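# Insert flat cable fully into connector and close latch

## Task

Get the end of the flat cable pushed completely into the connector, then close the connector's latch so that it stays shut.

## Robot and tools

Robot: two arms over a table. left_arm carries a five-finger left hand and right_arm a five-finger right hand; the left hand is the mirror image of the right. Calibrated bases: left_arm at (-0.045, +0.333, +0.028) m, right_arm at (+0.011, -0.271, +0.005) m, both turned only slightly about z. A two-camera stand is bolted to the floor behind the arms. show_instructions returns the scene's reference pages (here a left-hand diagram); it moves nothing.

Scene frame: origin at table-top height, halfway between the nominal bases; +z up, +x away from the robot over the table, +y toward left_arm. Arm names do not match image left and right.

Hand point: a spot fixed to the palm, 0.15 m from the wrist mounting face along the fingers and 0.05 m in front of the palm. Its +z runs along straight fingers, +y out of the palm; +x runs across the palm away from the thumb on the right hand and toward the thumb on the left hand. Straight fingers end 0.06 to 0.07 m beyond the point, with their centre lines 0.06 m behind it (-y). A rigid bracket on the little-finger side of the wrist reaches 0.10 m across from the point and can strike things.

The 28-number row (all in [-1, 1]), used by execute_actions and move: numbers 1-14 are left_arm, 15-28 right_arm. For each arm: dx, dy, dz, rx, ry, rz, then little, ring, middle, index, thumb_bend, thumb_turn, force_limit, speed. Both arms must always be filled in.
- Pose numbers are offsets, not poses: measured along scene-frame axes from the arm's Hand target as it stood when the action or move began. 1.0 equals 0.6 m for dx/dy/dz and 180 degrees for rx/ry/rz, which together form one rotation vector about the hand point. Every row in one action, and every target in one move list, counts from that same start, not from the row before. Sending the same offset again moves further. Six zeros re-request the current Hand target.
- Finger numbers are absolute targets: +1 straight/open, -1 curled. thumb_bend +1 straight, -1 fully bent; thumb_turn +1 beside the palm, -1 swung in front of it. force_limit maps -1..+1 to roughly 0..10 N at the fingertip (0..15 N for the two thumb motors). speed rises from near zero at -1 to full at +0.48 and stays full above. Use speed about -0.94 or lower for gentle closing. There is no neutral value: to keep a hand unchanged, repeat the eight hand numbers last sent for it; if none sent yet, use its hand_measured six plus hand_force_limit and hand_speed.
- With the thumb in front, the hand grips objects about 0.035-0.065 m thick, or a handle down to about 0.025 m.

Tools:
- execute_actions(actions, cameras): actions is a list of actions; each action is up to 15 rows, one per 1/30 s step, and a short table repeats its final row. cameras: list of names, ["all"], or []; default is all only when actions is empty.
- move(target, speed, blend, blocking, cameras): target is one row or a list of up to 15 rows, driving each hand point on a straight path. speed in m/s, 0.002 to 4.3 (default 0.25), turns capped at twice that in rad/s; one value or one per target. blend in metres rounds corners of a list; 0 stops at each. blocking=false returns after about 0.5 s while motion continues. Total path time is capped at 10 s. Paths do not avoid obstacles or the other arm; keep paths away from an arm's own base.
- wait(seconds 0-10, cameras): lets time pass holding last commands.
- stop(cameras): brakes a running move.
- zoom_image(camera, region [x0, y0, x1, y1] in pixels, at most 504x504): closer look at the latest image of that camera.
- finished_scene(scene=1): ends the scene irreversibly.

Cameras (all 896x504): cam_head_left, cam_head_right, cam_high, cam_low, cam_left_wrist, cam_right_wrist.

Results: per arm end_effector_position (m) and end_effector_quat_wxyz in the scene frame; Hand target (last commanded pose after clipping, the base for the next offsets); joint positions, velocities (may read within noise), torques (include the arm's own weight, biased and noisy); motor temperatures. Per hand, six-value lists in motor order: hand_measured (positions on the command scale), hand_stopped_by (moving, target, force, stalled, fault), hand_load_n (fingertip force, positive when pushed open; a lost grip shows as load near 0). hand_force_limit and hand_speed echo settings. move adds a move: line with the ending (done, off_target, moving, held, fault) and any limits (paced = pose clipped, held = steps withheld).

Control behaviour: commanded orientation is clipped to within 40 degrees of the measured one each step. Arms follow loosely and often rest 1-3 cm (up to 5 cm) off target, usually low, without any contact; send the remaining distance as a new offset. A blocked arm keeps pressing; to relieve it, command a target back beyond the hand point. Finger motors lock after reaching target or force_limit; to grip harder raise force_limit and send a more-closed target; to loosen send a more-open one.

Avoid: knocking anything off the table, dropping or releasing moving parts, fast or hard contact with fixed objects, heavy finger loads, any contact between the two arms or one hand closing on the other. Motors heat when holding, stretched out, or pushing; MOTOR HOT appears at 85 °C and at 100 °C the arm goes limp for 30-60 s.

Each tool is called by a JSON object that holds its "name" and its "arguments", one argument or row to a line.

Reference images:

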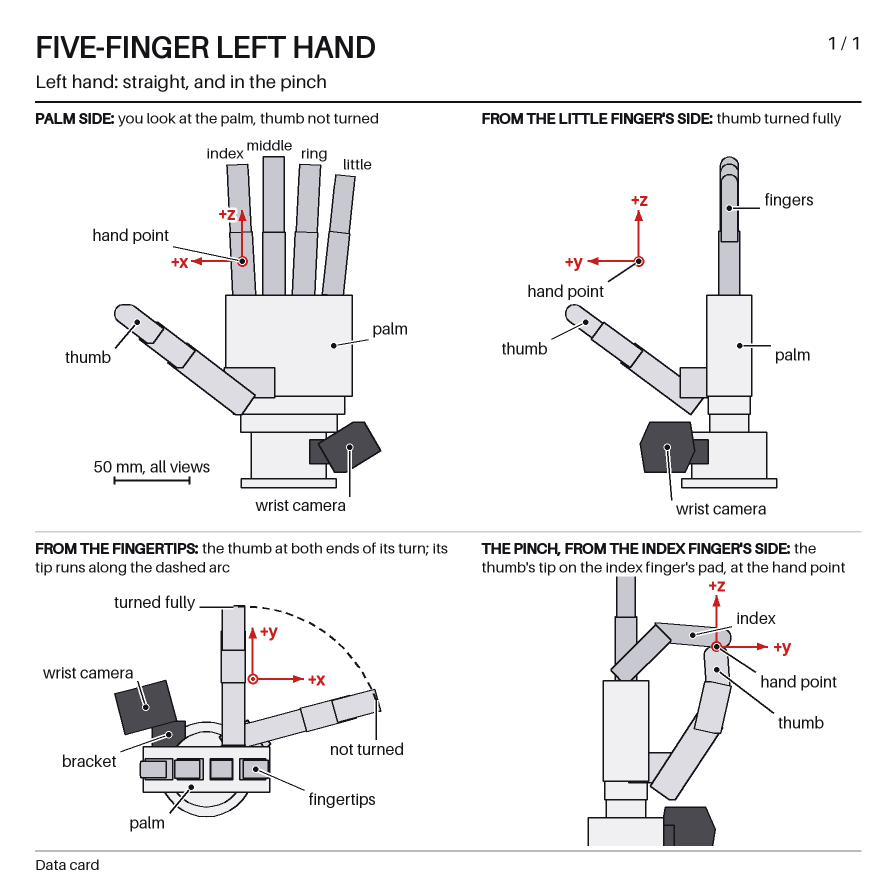

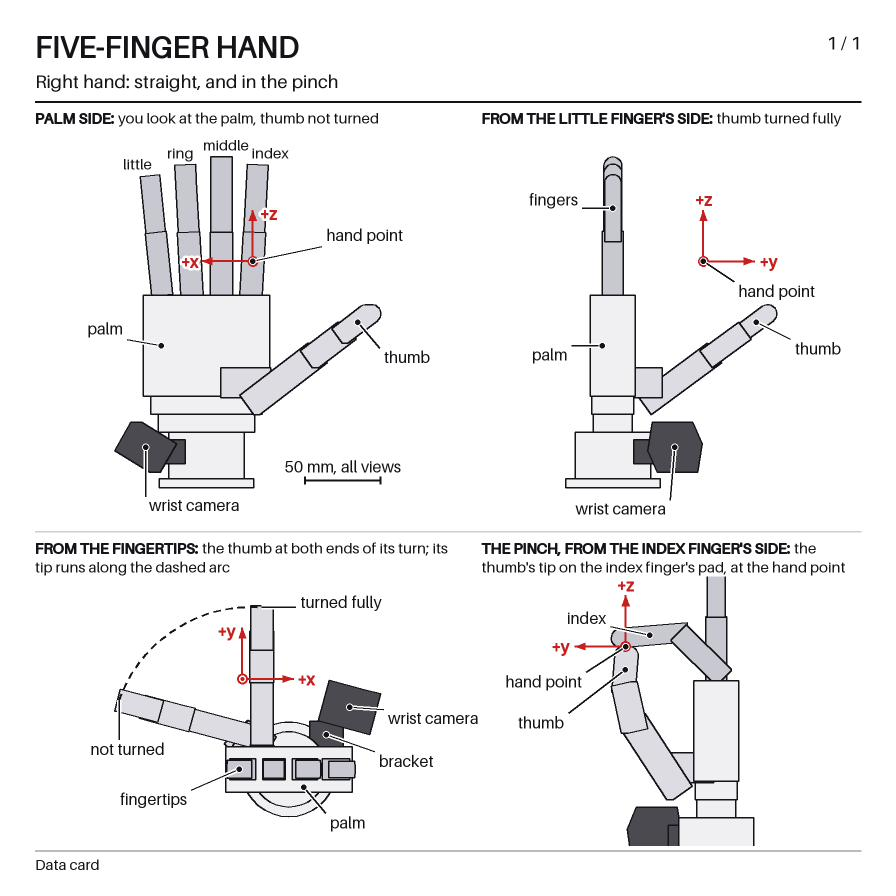

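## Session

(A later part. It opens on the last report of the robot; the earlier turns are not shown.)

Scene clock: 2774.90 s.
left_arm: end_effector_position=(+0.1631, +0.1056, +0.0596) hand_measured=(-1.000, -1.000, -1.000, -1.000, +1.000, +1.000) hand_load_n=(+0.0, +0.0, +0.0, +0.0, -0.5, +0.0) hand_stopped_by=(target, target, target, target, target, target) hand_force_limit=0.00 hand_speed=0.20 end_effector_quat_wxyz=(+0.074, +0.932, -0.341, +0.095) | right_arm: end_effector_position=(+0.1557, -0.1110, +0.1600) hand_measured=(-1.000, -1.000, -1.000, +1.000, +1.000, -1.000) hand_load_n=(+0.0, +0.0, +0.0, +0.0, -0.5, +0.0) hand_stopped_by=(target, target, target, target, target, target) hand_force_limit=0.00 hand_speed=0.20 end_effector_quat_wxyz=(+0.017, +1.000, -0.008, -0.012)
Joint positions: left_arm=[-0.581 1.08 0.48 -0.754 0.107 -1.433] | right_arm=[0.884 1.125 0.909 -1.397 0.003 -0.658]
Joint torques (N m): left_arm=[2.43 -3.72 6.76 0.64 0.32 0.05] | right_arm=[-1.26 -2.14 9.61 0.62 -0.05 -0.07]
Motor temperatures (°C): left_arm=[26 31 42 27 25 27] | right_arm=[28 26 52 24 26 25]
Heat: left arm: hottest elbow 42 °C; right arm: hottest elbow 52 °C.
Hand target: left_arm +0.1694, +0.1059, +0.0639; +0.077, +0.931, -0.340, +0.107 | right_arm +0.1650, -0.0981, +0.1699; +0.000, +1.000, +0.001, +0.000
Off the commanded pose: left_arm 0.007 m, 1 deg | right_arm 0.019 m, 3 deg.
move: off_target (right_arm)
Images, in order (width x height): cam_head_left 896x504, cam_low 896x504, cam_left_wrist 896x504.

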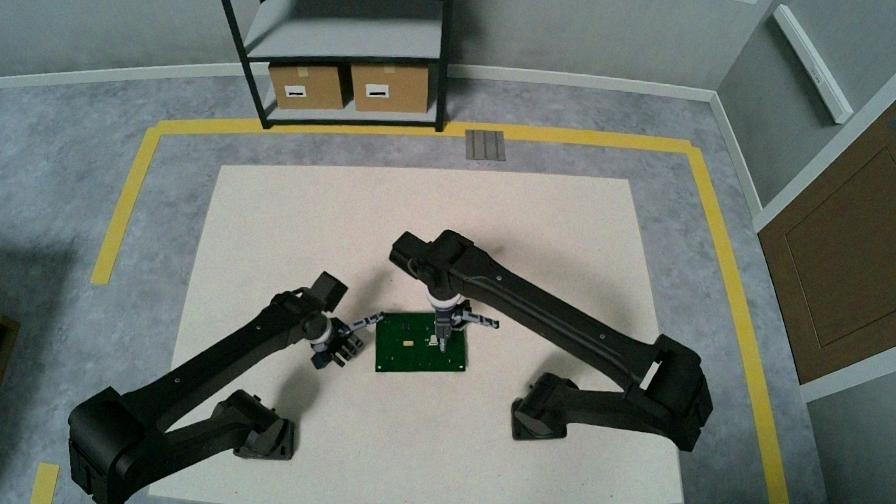

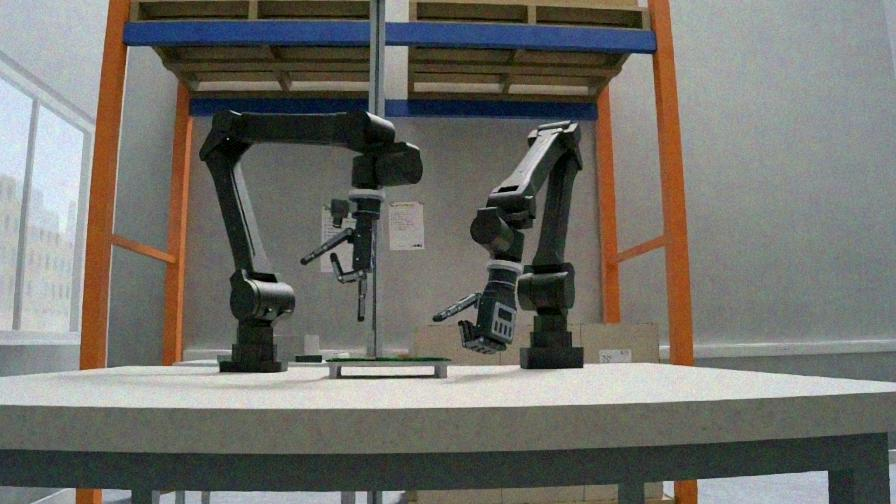

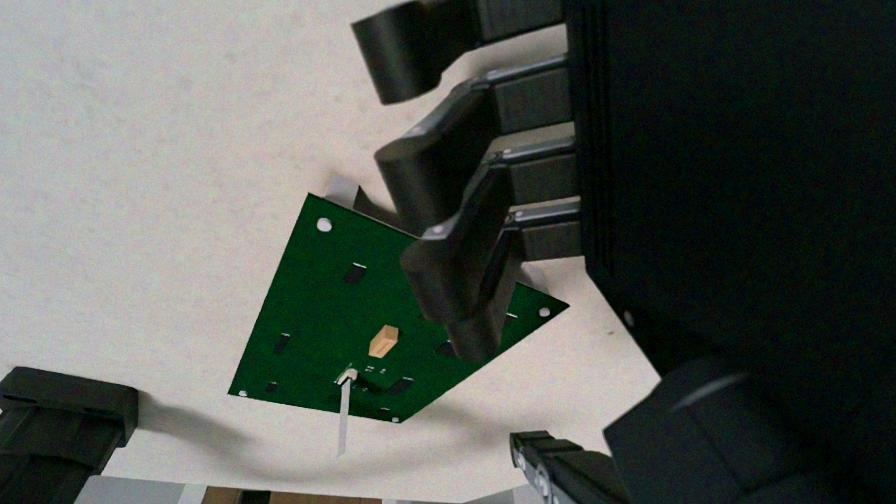

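{"name": "move", "arguments": {
  "target": [
    [0.027,-0.042,0.0,0,0,0,-1,-1,-1,-1,1,1,0,0.2,0.015,0.005,-0.082,0,0,0,-1,-1,-1,1,1,-1,0,0.2]
  ],
  "speed": 0.1,
  "cameras": ["cam_left_wrist","cam_low","cam_head_left"]
}}

{"name": "zoom_image", "arguments": {
  "camera": "cam_left_wrist",
  "region": [290, 340, 400, 450]
}}

{"name": "zoom_image", "arguments": {
  "camera": "cam_low",
  "region": [345, 315, 405, 375]
}}

Scene clock: 2792.43 s.
left_arm: end_effector_position=(+0.1673, +0.0972, +0.0491) hand_measured=(-1.000, -1.000, -1.000, -1.000, +1.000, +1.000) hand_load_n=(+0.0, +0.0, +0.0, +0.0, +0.0, +0.0) hand_stopped_by=(target, target, target, target, target, target) hand_force_limit=0.00 hand_speed=0.20 end_effector_quat_wxyz=(+0.072, +0.934, -0.340, +0.084) | right_arm: end_effector_position=(+0.1704, -0.0957, +0.1233) hand_measured=(-1.000, -1.000, -1.000, +1.000, +1.000, -1.000) hand_load_n=(+0.0, +0.0, +0.0, +0.0, +0.0, +0.0) hand_stopped_by=(target, target, target, target, target, target) hand_force_limit=0.00 hand_speed=0.20 end_effector_quat_wxyz=(+0.001, +1.000, -0.001, +0.001)
Joint positions: left_arm=[-0.601 1.147 0.496 -0.722 0.104 -1.454] | right_arm=[0.881 1.179 0.858 -1.25 0.003 -0.676]
Joint torques (N m): left_arm=[-0.38 -2.84 9.48 0.61 -0.03 -0.23] | right_arm=[-2.26 -2.2 6.79 0.75 -0.06 -0.06]
Heat: left arm: hottest elbow 42 °C; right arm: hottest elbow 53 °C.
Hand target: left_arm +0.1856, +0.0807, +0.0639; +0.077, +0.931, -0.340, +0.107 | right_arm +0.1740, -0.0950, +0.1207; +0.000, +1.000, +0.001, +0.000
Off the commanded pose: left_arm 0.029 m, 3 deg | right_arm 0.005 m, 0 deg.
move: off_target (left_arm)
Images, in order (width x height): cam_head_left 896x504, cam_low 896x504, cam_left_wrist 896x504.

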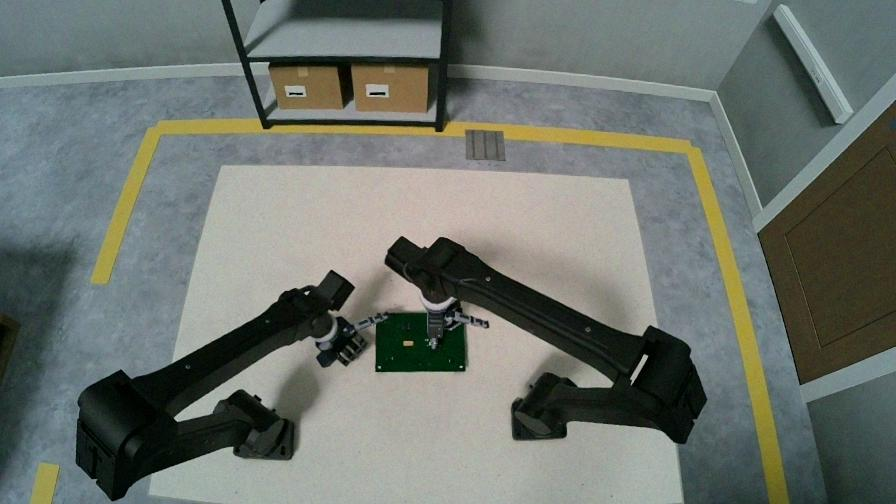

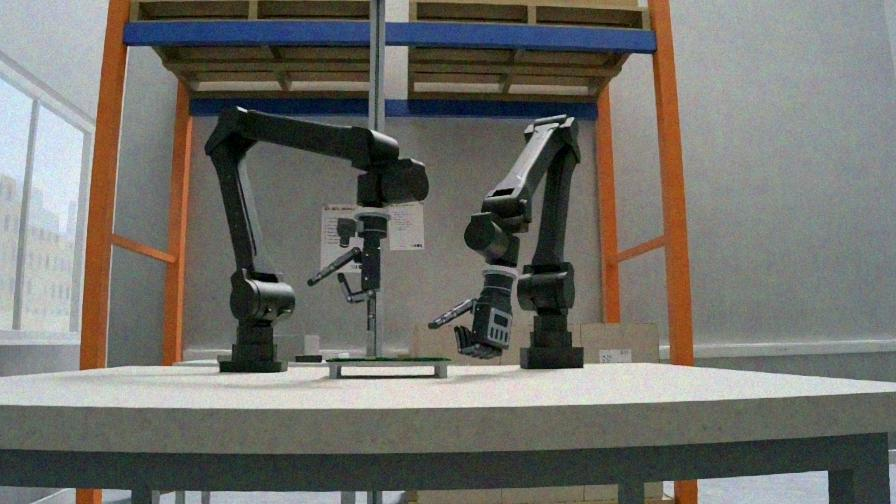

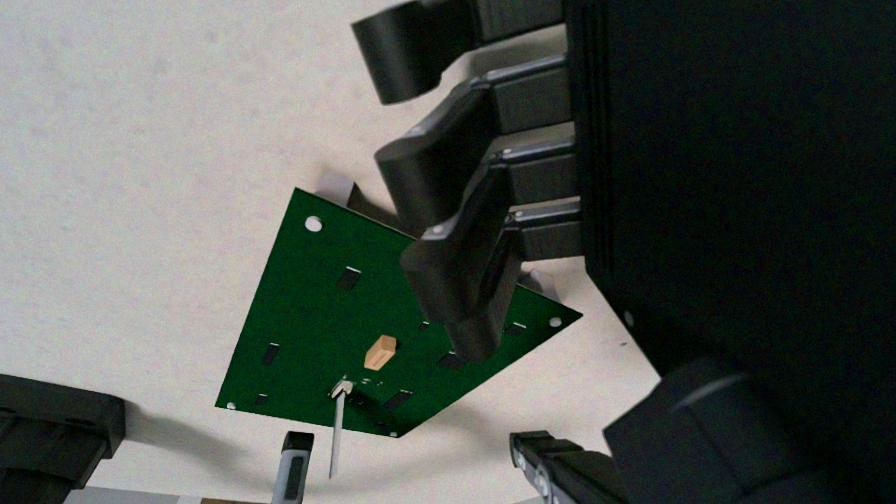

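Scaled by 4.582 from the camera's 896x504 image, which has a finer 1280x720 frame.

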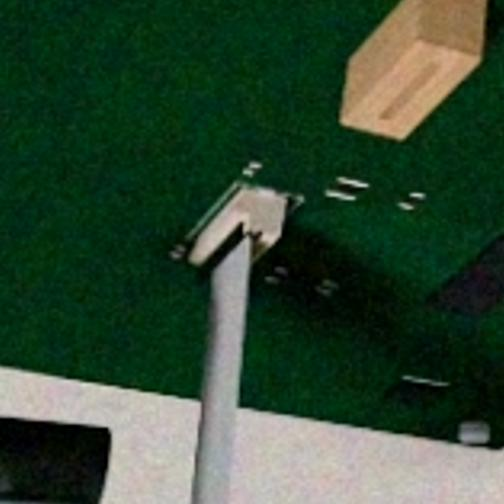

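Scaled by 8.400 from the camera's 896x504 image, which has a finer 1280x720 frame.

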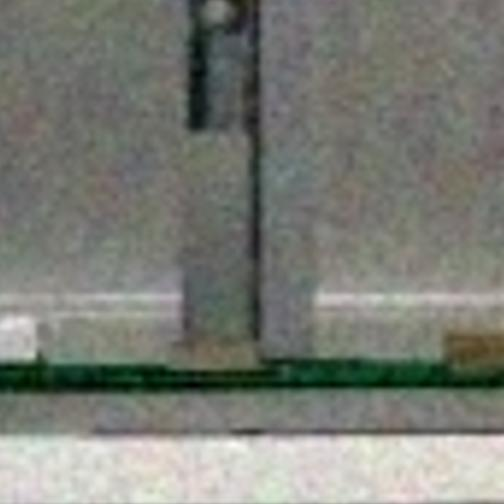

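{"name": "move", "arguments": {
  "target": [
    [0.0,0.0,0.0,0,0,0,-1,-1,-1,-1,1,1,0,0.2,0.004,0.0,-0.0305,0,0,0,-1,-1,-1,1,1,-1,0,0.2]
  ],
  "speed": 0.05,
  "cameras": ["cam_left_wrist","cam_low"]
}}

{"name": "zoom_image", "arguments": {
  "camera": "cam_left_wrist",
  "region": [300, 360, 380, 440]
}}

{"name": "zoom_image", "arguments": {
  "camera": "cam_low",
  "region": [345, 315, 405, 375]
}}

Scene clock: 2807.80 s.
left_arm: end_effector_position=(+0.1674, +0.0972, +0.0491) hand_measured=(-1.000, -1.000, -1.000, -1.000, +1.000, +1.000) hand_load_n=(+0.0, +0.0, +0.0, +0.0, +0.0, +0.0) hand_stopped_by=(target, target, target, target, target, target) hand_force_limit=0.00 hand_speed=0.20 end_effector_quat_wxyz=(+0.072, +0.934, -0.340, +0.084) | right_arm: end_effector_position=(+0.1733, -0.0951, +0.1057) hand_measured=(-1.000, -1.000, -1.000, +1.000, +1.000, -1.000) hand_load_n=(+0.0, +0.0, +0.0, +0.0, +0.0, +0.0) hand_stopped_by=(target, target, target, target, target, target) hand_force_limit=0.00 hand_speed=0.20 end_effector_quat_wxyz=(+0.000, +1.000, -0.001, +0.002)
Joint positions: left_arm=[-0.601 1.147 0.496 -0.722 0.104 -1.454] | right_arm=[0.875 1.201 0.827 -1.194 0.003 -0.682]
Joint torques (N m): left_arm=[-0.32 -2.96 9.44 0.66 -0.04 -0.2] | right_arm=[-2.32 -2.2 6.56 0.77 -0.06 -0.04]
Heat: left arm: hottest elbow 43 °C; right arm: hottest elbow 50 °C.
Hand target: left_arm +0.1856, +0.0807, +0.0639; +0.077, +0.931, -0.340, +0.107 | right_arm +0.1764, -0.0950, +0.1023; +0.000, +1.000, +0.001, +0.000
Off the commanded pose: left_arm 0.029 m, 3 deg | right_arm 0.005 m, 0 deg.
move: off_target (left_arm)
Images, in order (width x height): cam_low 896x504, cam_left_wrist 896x504.

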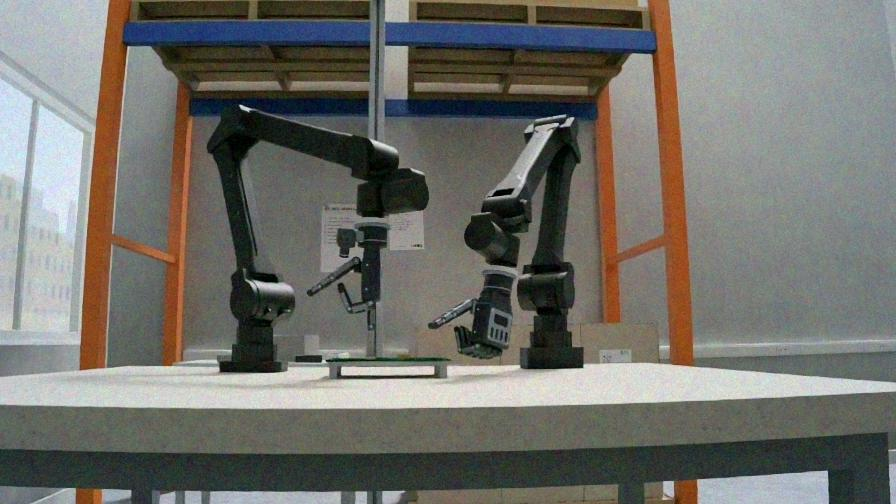

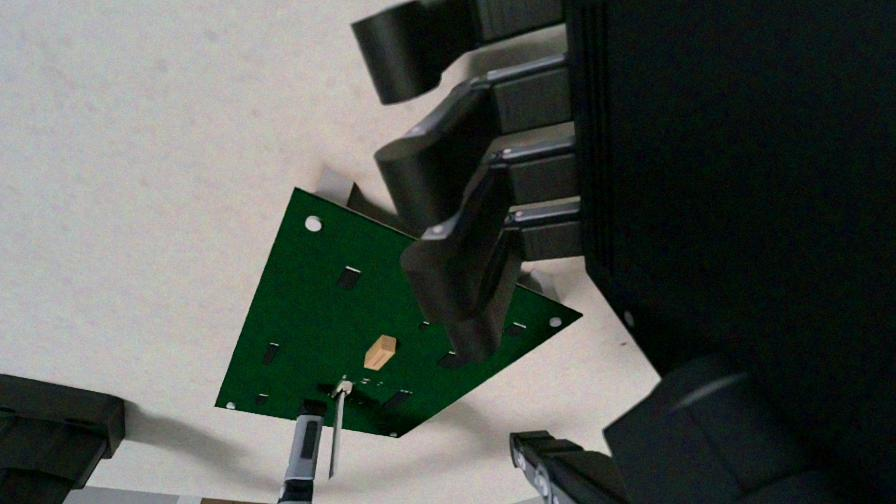

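Scaled by 6.300 from the camera's 896x504 image, which has a finer 1280x720 frame.

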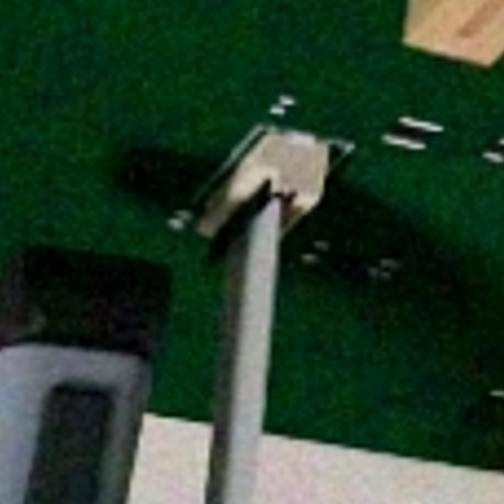

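Scaled by 8.400 from the camera's 896x504 image, which has a finer 1280x720 frame.

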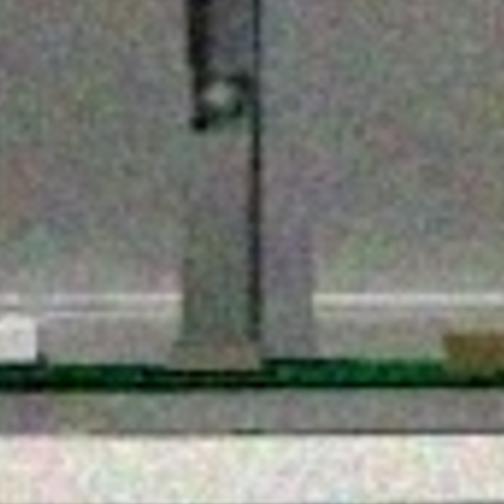

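{"name": "move", "arguments": {
  "target": [
    [0.0,0.0,0.0,0,0,0,-1,-1,-1,-1,1,1,0,0.2,0.01,-0.001,-0.004,0,0,0,-1,-1,-1,1,1,-1,0,0.2]
  ],
  "speed": 0.05,
  "cameras": ["cam_left_wrist","cam_low"]
}}

{"name": "zoom_image", "arguments": {
  "camera": "cam_left_wrist",
  "region": [300, 360, 380, 440]
}}

{"name": "zoom_image", "arguments": {
  "camera": "cam_low",
  "region": [345, 315, 405, 375]
}}

Scene clock: 2890.43 s.
left_arm: end_effector_position=(+0.1674, +0.0972, +0.0491) hand_measured=(-1.000, -1.000, -1.000, -1.000, +1.000, +1.000) hand_load_n=(+0.0, +0.0, +0.0, +0.0, +0.0, +0.0) hand_stopped_by=(target, target, target, target, target, target) hand_force_limit=0.00 hand_speed=0.20 end_effector_quat_wxyz=(+0.072, +0.934, -0.340, +0.084) | right_arm: end_effector_position=(+0.1784, -0.0967, +0.1026) hand_measured=(-1.000, -1.000, -1.000, +1.000, +1.000, -1.000) hand_load_n=(+0.0, +0.0, +0.5, +0.0, -0.5, +0.0) hand_stopped_by=(target, target, target, target, target, target) hand_force_limit=0.00 hand_speed=0.20 end_effector_quat_wxyz=(+0.001, +1.000, -0.001, +0.001)
Joint positions: left_arm=[-0.601 1.147 0.496 -0.722 0.104 -1.454] | right_arm=[0.859 1.213 0.827 -1.185 0.003 -0.697]
Joint torques (N m): left_arm=[-0.38 -3.02 9.42 0.59 -0.02 -0.2] | right_arm=[-2.26 -2.26 6.78 0.77 -0.06 -0.09]
Motor temperatures (°C): left_arm=[26 30 47 27 25 27] | right_arm=[28 26 43 24 26 25]
Heat: left arm: hottest elbow 47 °C; right arm: hottest elbow 43 °C.
Hand target: left_arm +0.1856, +0.0807, +0.0639; +0.077, +0.931, -0.340, +0.107 | right_arm +0.1824, -0.0957, +0.1000; +0.000, +1.000, +0.001, +0.000
Off the commanded pose: left_arm 0.029 m, 3 deg | right_arm 0.005 m, 0 deg.
move: off_target (left_arm)
Images, in order (width x height): cam_low 896x504, cam_left_wrist 896x504.

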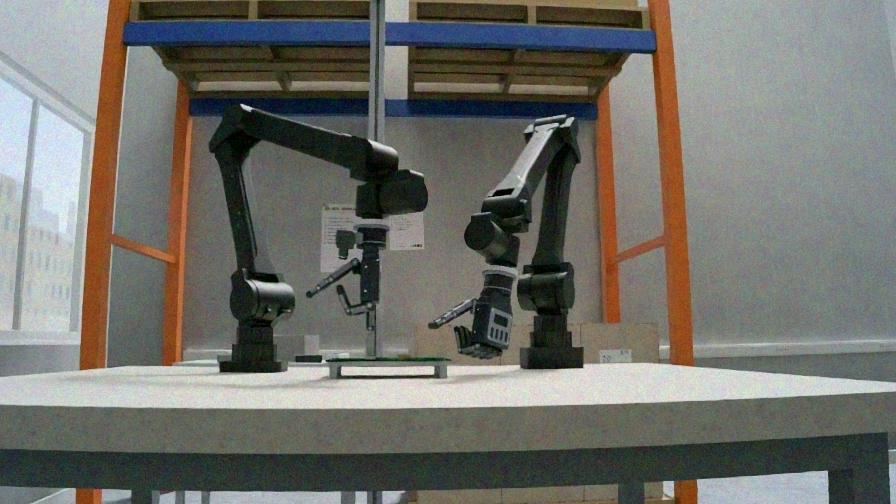

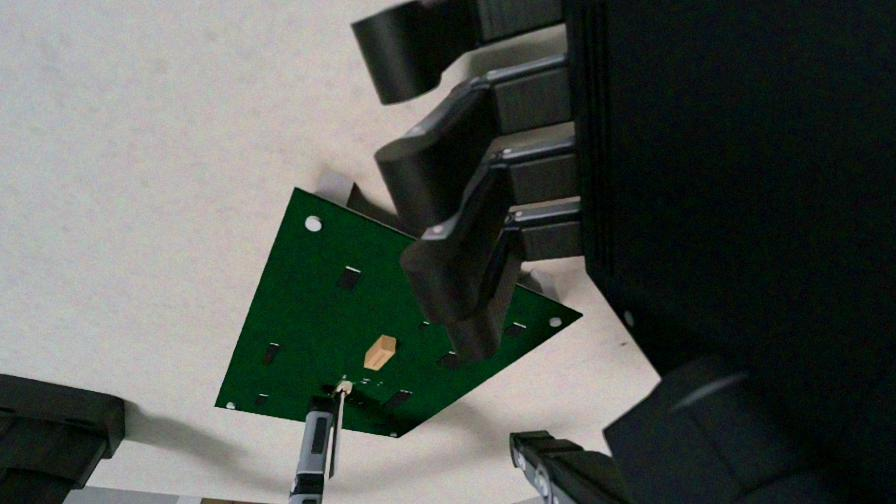

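Scaled by 6.300 from the camera's 896x504 image, which has a finer 1280x720 frame.

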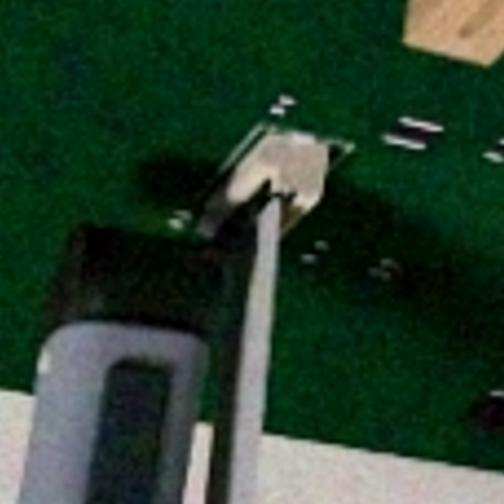

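Scaled by 8.400 from the camera's 896x504 image, which has a finer 1280x720 frame.

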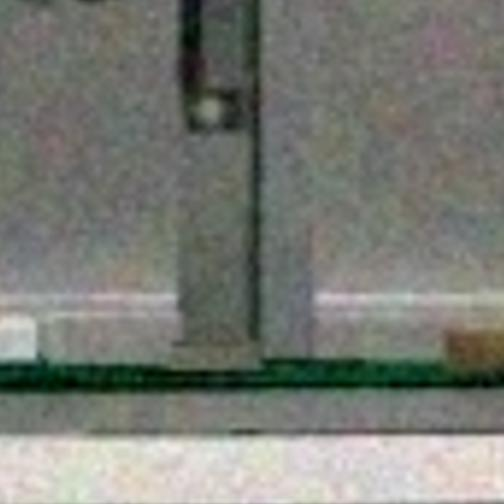

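{"name": "move", "arguments": {
  "target": [
    [0.0,0.0,0.0,0,0,0,-1,-1,-1,-1,1,1,0,0.2,0.0055,0.001,-0.0015,0,0,0,-1,-1,-1,1,1,-1,0,0.2]
  ],
  "speed": 0.05,
  "cameras": ["cam_left_wrist","cam_low"]
}}

{"name": "zoom_image", "arguments": {
  "camera": "cam_left_wrist",
  "region": [300, 360, 380, 440]
}}

{"name": "zoom_image", "arguments": {
  "camera": "cam_low",
  "region": [345, 315, 405, 375]
}}

Scene clock: 2911.70 s.
left_arm: end_effector_position=(+0.1674, +0.0972, +0.0491) hand_measured=(-1.000, -1.000, -1.000, -1.000, +1.000, +1.000) hand_load_n=(+0.0, +0.0, +0.0, +0.0, +0.0, +0.0) hand_stopped_by=(target, target, target, target, target, target) hand_force_limit=0.00 hand_speed=0.20 end_effector_quat_wxyz=(+0.072, +0.934, -0.340, +0.084) | right_arm: end_effector_position=(+0.1798, -0.0974, +0.1006) hand_measured=(-1.000, -1.000, -1.000, +1.000, +1.000, -1.000) hand_load_n=(+0.0, +0.0, +0.0, +0.0, +0.0, +0.0) hand_stopped_by=(target, target, target, target, target, target) hand_force_limit=0.00 hand_speed=0.20 end_effector_quat_wxyz=(+0.003, +1.000, -0.001, -0.001)
Joint positions: left_arm=[-0.601 1.147 0.496 -0.722 0.104 -1.454] | right_arm=[0.853 1.221 0.827 -1.182 0.002 -0.704]
Joint torques (N m): left_arm=[-0.5 -2.84 9.4 0.62 -0.04 -0.19] | right_arm=[-2.37 -2.2 7.05 0.81 -0.03 -0.04]
Heat: left arm: hottest elbow 48 °C; right arm: hottest elbow 43 °C.
Hand target: left_arm +0.1856, +0.0807, +0.0639; +0.077, +0.931, -0.340, +0.107 | right_arm +0.1857, -0.0951, +0.0990; +0.000, +1.000, +0.001, +0.000
Off the commanded pose: left_arm 0.029 m, 3 deg | right_arm 0.007 m, 0 deg.
move: off_target (left_arm)
Images, in order (width x height): cam_low 896x504, cam_left_wrist 896x504.

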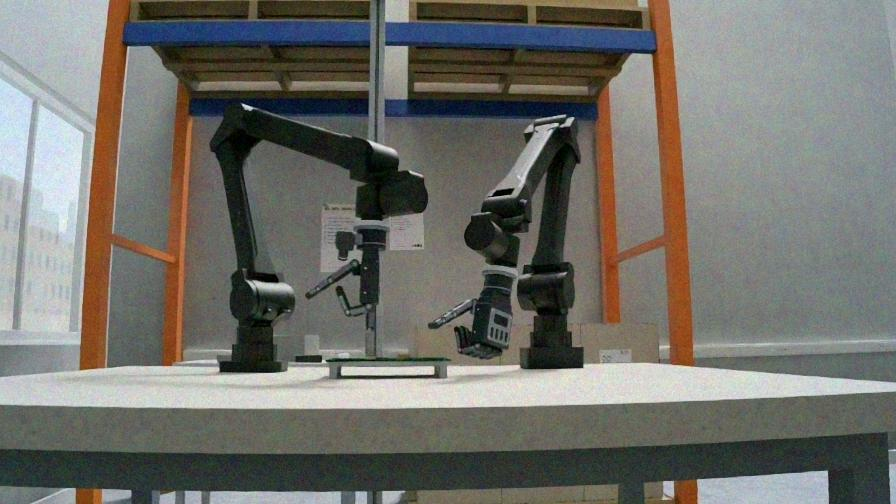

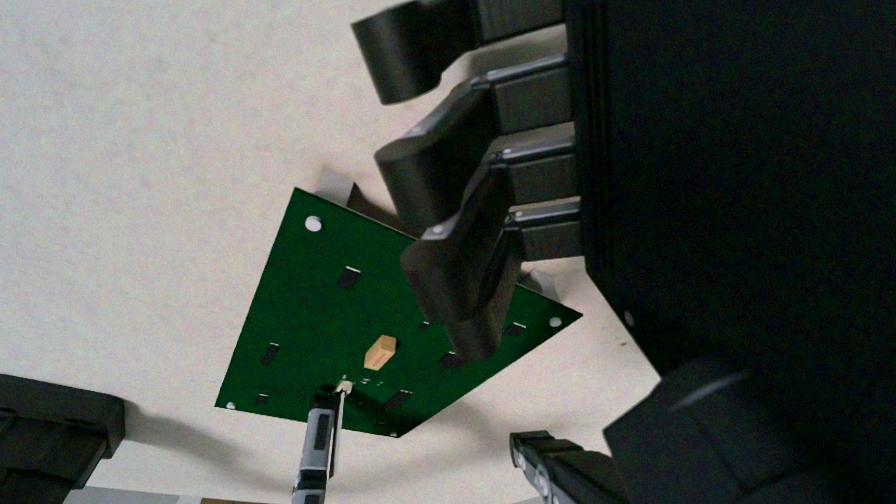

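Scaled by 6.300 from the camera's 896x504 image, which has a finer 1280x720 frame.

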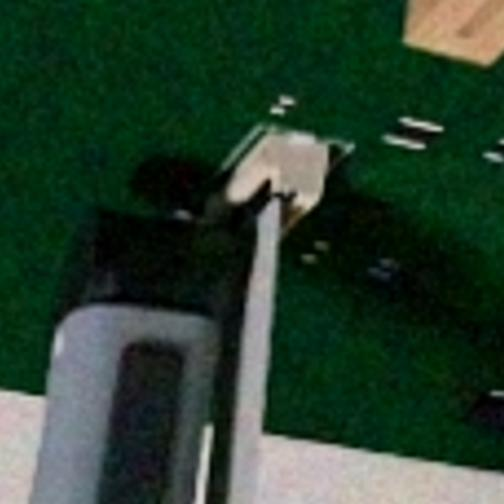

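Scaled by 8.400 from the camera's 896x504 image, which has a finer 1280x720 frame.

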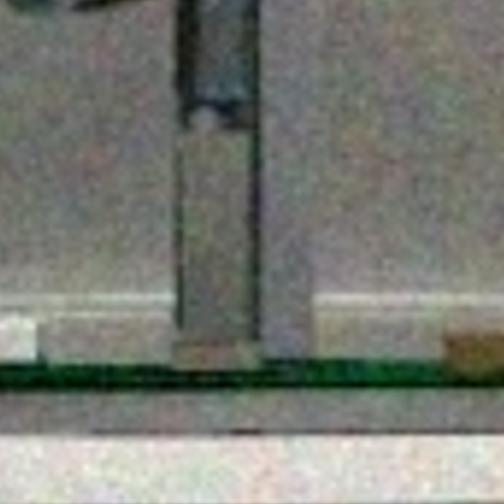

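{"name": "move", "arguments": {
  "target": [
    [0.0,0.0,0.0,0,0,0,-1,-1,-1,-1,1,1,0,0.2,-0.028,0.0,0.075,0,0,0,-1,-1,-1,1,1,-1,0,0.2],
    [0.0,0.0,0.0,0,0,0,-1,-1,-1,-1,1,1,0,0.2,-0.022,0.0,0.035,0,0,0,-1,-1,-1,1,1,-1,0,0.2],
    [0.0,0.0,0.0,0,0,0,-1,-1,-1,-1,1,1,0,0.2,-0.001,0.0005,0.003,0,0,0,-1,-1,-1,1,1,-1,0,0.2]
  ],
  "speed": [0.1,0.08,0.04],
  "cameras": ["cam_left_wrist","cam_low"]
}}

{"name": "zoom_image", "arguments": {
  "camera": "cam_left_wrist",
  "region": [300, 360, 380, 440]
}}

{"name": "zoom_image", "arguments": {
  "camera": "cam_left_wrist",
  "region": [325, 375, 365, 415]
}}

Scene clock: 2935.23 s.
left_arm: end_effector_position=(+0.1674, +0.0972, +0.0491) hand_measured=(-1.000, -1.000, -1.000, -1.000, +1.000, +1.000) hand_load_n=(+0.0, +0.0, +0.0, +0.0, +0.0, +0.0) hand_stopped_by=(target, target, target, target, target, target) hand_force_limit=0.00 hand_speed=0.20 end_effector_quat_wxyz=(+0.072, +0.934, -0.340, +0.084) | right_arm: end_effector_position=(+0.1817, -0.0947, +0.1043) hand_measured=(-1.000, -1.000, -1.000, +1.000, +1.000, -1.000) hand_load_n=(+0.0, +0.0, +0.0, +0.0, +0.0, +0.0) hand_stopped_by=(target, target, target, target, target, target) hand_force_limit=0.00 hand_speed=0.20 end_effector_quat_wxyz=(-0.001, +1.000, -0.002, +0.002)
Joint positions: left_arm=[-0.601 1.147 0.496 -0.722 0.104 -1.454] | right_arm=[0.854 1.22 0.838 -1.186 0.002 -0.702]
Joint torques (N m): left_arm=[-0.21 -2.96 9.46 0.59 -0.04 -0.2] | right_arm=[-2.26 -2.43 6.53 0.77 -0.02 -0.11]
Heat: left arm: hottest elbow 48 °C; right arm: hottest elbow 43 °C.
Hand target: left_arm +0.1856, +0.0807, +0.0639; +0.077, +0.931, -0.340, +0.107 | right_arm +0.1851, -0.0948, +0.1008; +0.000, +1.000, +0.001, +0.000
Off the commanded pose: left_arm 0.029 m, 3 deg | right_arm 0.005 m, 0 deg.
move: off_target (left_arm)
Images, in order (width x height): cam_low 896x504, cam_left_wrist 896x504.

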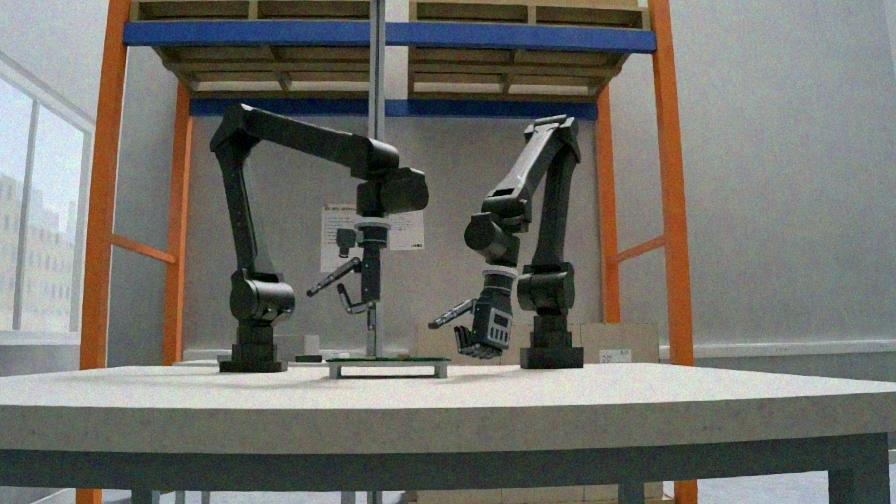

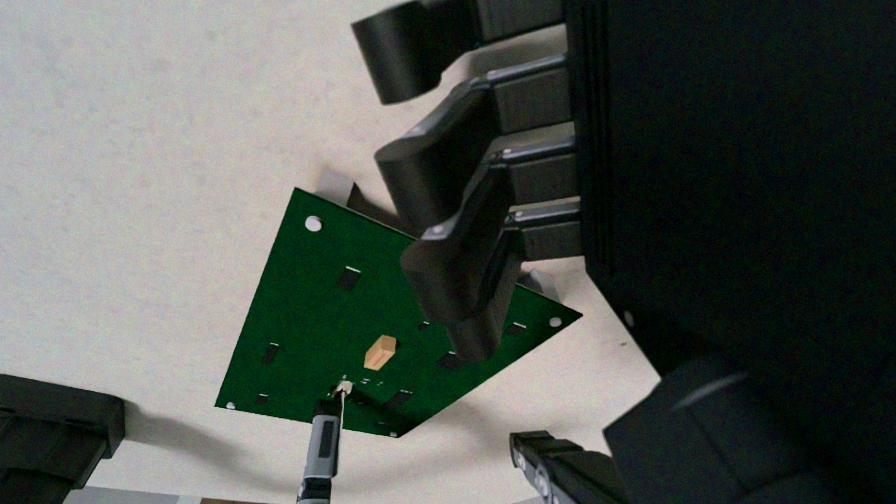

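Scaled by 6.300 from the camera's 896x504 image, which has a finer 1280x720 frame.

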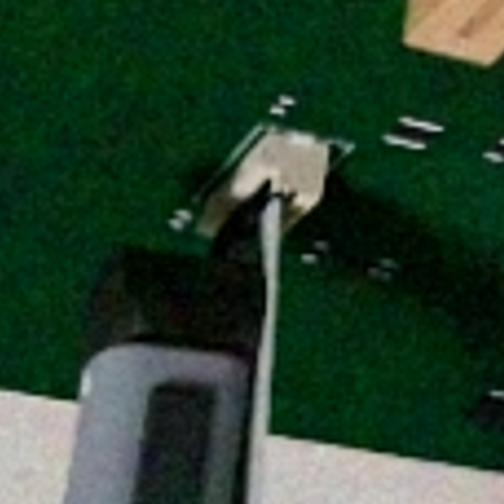

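Scaled by 12.600 from the camera's 896x504 image, which has a finer 1280x720 frame.

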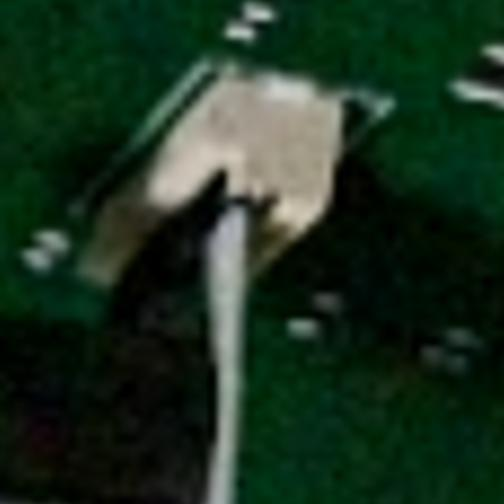

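{"name": "move", "arguments": {
  "target": [
    [0.0,0.0,0.0,0,0,0,-1,-1,-1,-1,1,1,0,0.2,0.0,0.0,-0.009,0,0,0,-1,-1,-1,1,1,-1,0,0.2]
  ],
  "speed": 0.03,
  "cameras": ["cam_left_wrist","cam_low"]
}}

{"name": "zoom_image", "arguments": {
  "camera": "cam_left_wrist",
  "region": [325, 375, 365, 415]
}}

{"name": "zoom_image", "arguments": {
  "camera": "cam_low",
  "region": [345, 315, 405, 375]
}}

Scene clock: 2953.23 s.
left_arm: end_effector_position=(+0.1674, +0.0972, +0.0491) hand_measured=(-1.000, -1.000, -1.000, -1.000, +1.000, +1.000) hand_load_n=(+0.0, +0.0, +0.0, +0.0, -0.5, +0.0) hand_stopped_by=(target, target, target, target, target, target) hand_force_limit=0.00 hand_speed=0.20 end_effector_quat_wxyz=(+0.072, +0.934, -0.340, +0.084) | right_arm: end_effector_position=(+0.1818, -0.0948, +0.1016) hand_measured=(-1.000, -1.000, -1.000, +1.000, +1.000, -1.000) hand_load_n=(+0.0, +0.0, +0.0, -0.5, +0.0, +0.0) hand_stopped_by=(target, target, target, target, target, target) hand_force_limit=0.00 hand_speed=0.20 end_effector_quat_wxyz=(-0.001, +1.000, -0.001, +0.002)
Joint positions: left_arm=[-0.601 1.147 0.496 -0.722 0.104 -1.454] | right_arm=[0.854 1.222 0.832 -1.177 0.002 -0.704]
Joint torques (N m): left_arm=[-0.21 -3.02 9.47 0.55 -0.03 -0.2] | right_arm=[-2.26 -2.14 6.22 1.06 0 -0.1]
Heat: left arm: hottest elbow 48 °C; right arm: hottest elbow 43 °C.
Hand target: left_arm +0.1856, +0.0807, +0.0639; +0.077, +0.931, -0.340, +0.107 | right_arm +0.1851, -0.0948, +0.0955; +0.000, +1.000, +0.001, +0.000
Off the commanded pose: left_arm 0.029 m, 3 deg | right_arm 0.007 m, 0 deg.
move: off_target (left_arm)
Images, in order (width x height): cam_low 896x504, cam_left_wrist 896x504.

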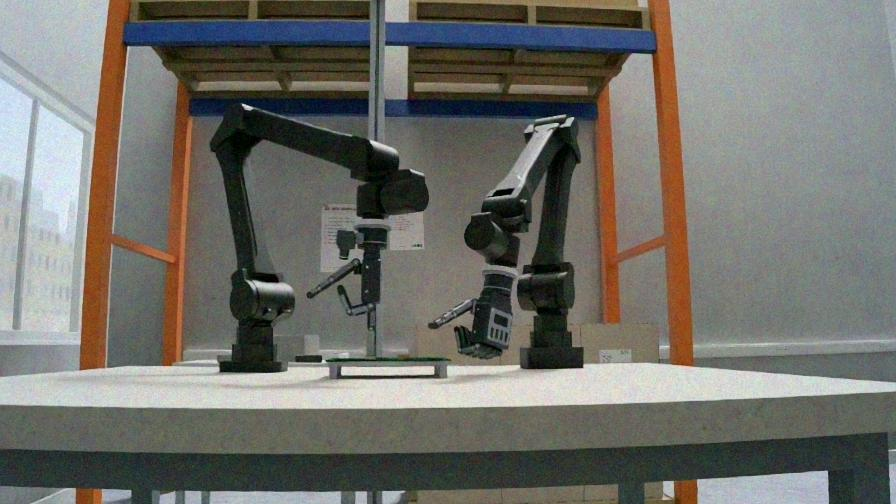

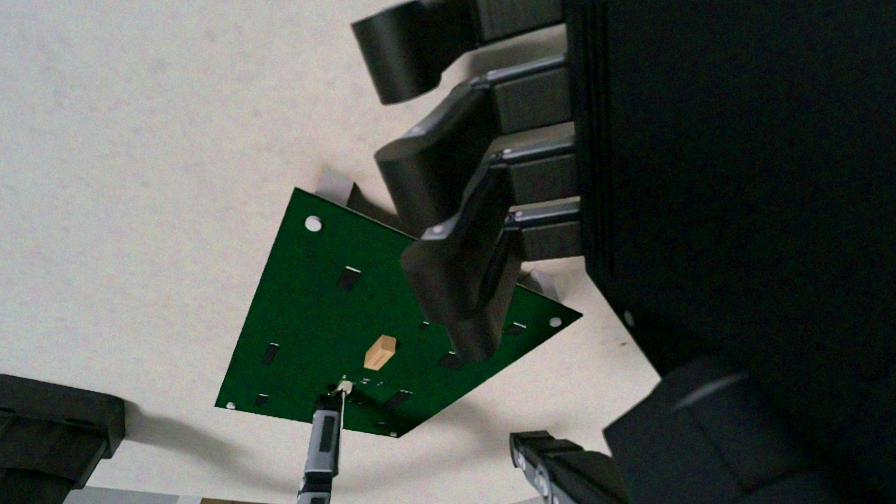

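Scaled by 12.600 from the camera's 896x504 image, which has a finer 1280x720 frame.

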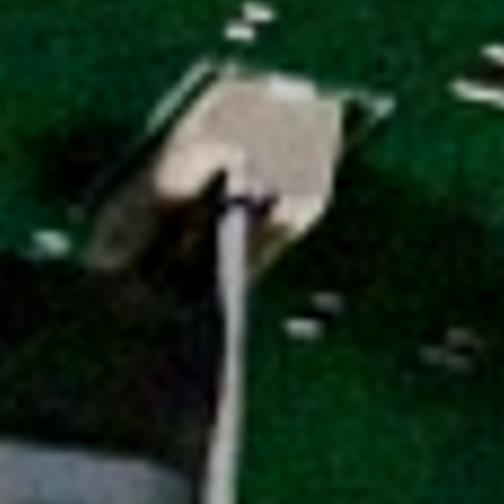

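Scaled by 8.400 from the camera's 896x504 image, which has a finer 1280x720 frame.

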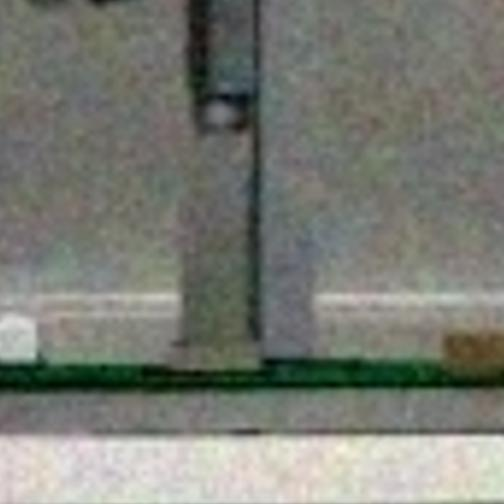

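{"name": "move", "arguments": {
  "target": [
    [0.0,0.0,0.0,0,0,0,-1,-1,-1,-1,1,1,0,0.2,0.0,0.0,-0.012,0,0,0,-1,-1,-1,1,1,-1,0,0.2]
  ],
  "speed": 0.03,
  "cameras": ["cam_left_wrist","cam_low"]
}}

{"name": "zoom_image", "arguments": {
  "camera": "cam_left_wrist",
  "region": [325, 375, 365, 415]
}}

{"name": "zoom_image", "arguments": {
  "camera": "cam_left_wrist",
  "region": [300, 360, 380, 440]
}}

Scene clock: 2965.57 s.
left_arm: end_effector_position=(+0.1674, +0.0972, +0.0491) hand_measured=(-1.000, -1.000, -1.000, -1.000, +1.000, +1.000) hand_load_n=(+0.0, +0.0, +0.5, +0.0, +0.0, +0.0) hand_stopped_by=(target, target, target, target, target, target) hand_force_limit=0.00 hand_speed=0.20 end_effector_quat_wxyz=(+0.072, +0.934, -0.340, +0.084) | right_arm: end_effector_position=(+0.1816, -0.0944, +0.0992) hand_measured=(-1.000, -1.000, -1.000, +1.000, +1.000, -1.000) hand_load_n=(+0.0, +0.0, +0.0, -1.5, +0.0, +0.0) hand_stopped_by=(target, target, target, target, target, target) hand_force_limit=0.00 hand_speed=0.20 end_effector_quat_wxyz=(-0.003, +1.000, +0.000, +0.002)
Joint positions: left_arm=[-0.601 1.147 0.496 -0.722 0.104 -1.454] | right_arm=[0.854 1.222 0.827 -1.168 -0.001 -0.706]
Joint torques (N m): left_arm=[-0.21 -3.02 9.46 0.65 -0.03 -0.2] | right_arm=[-2.26 -1.14 5.61 1.59 0.09 -0.05]
Heat: left arm: hottest elbow 49 °C; right arm: hottest elbow 43 °C.
Hand target: left_arm +0.1856, +0.0807, +0.0639; +0.077, +0.931, -0.340, +0.107 | right_arm +0.1852, -0.0948, +0.0883; +0.000, +1.000, +0.001, +0.001
Off the commanded pose: left_arm 0.029 m, 3 deg | right_arm 0.011 m, 0 deg.
move: off_target (left_arm, right_arm)
Images, in order (width x height): cam_low 896x504, cam_left_wrist 896x504.

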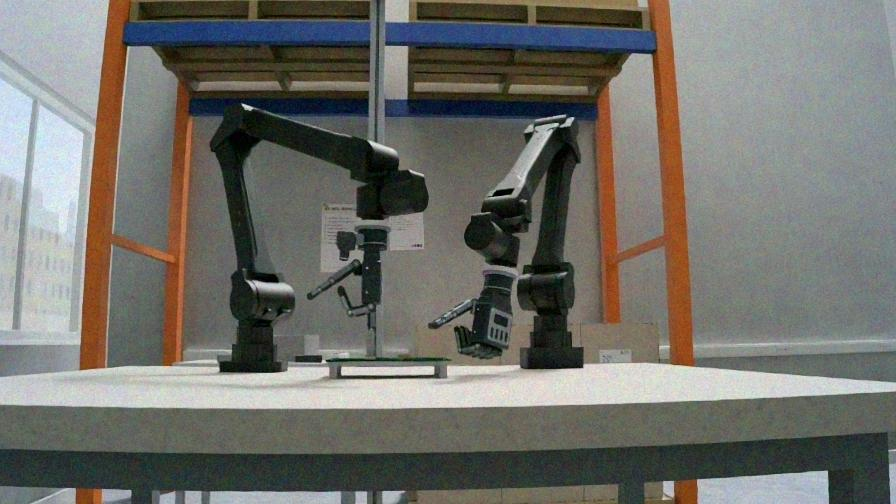

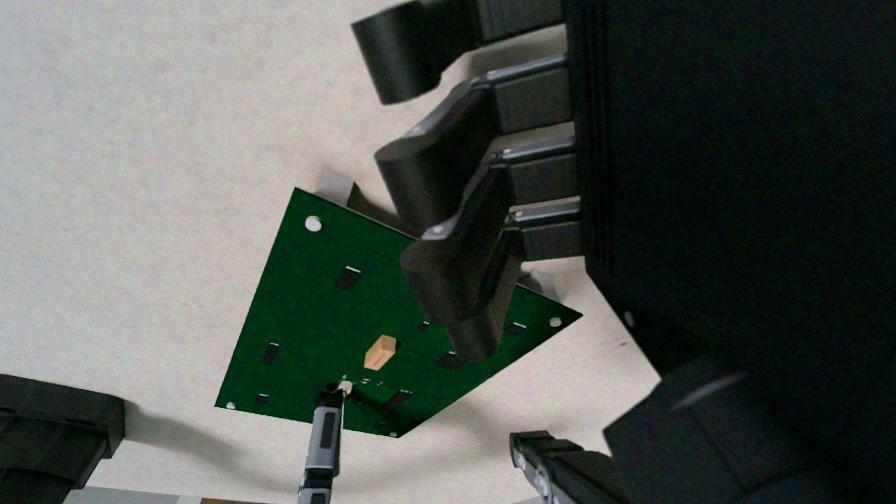

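Scaled by 12.600 from the camera's 896x504 image, which has a finer 1280x720 frame.

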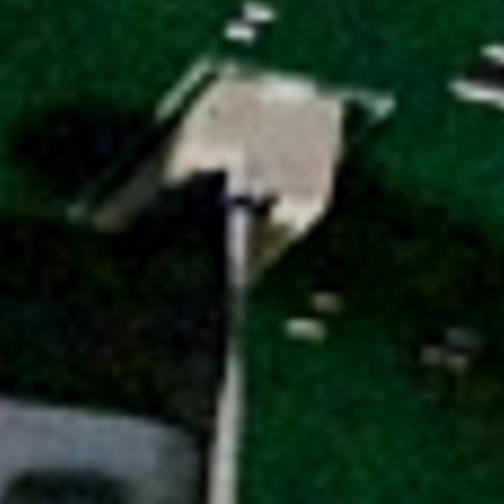

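Scaled by 6.300 from the camera's 896x504 image, which has a finer 1280x720 frame.

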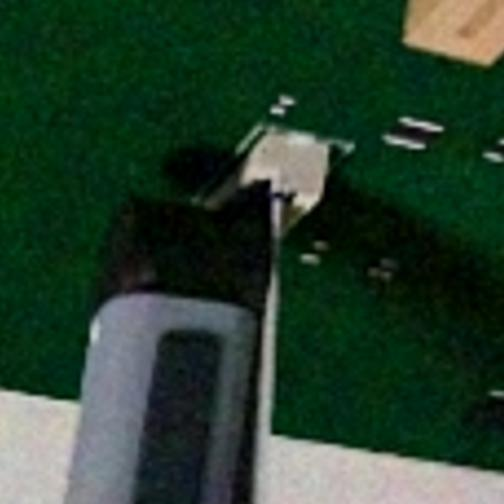

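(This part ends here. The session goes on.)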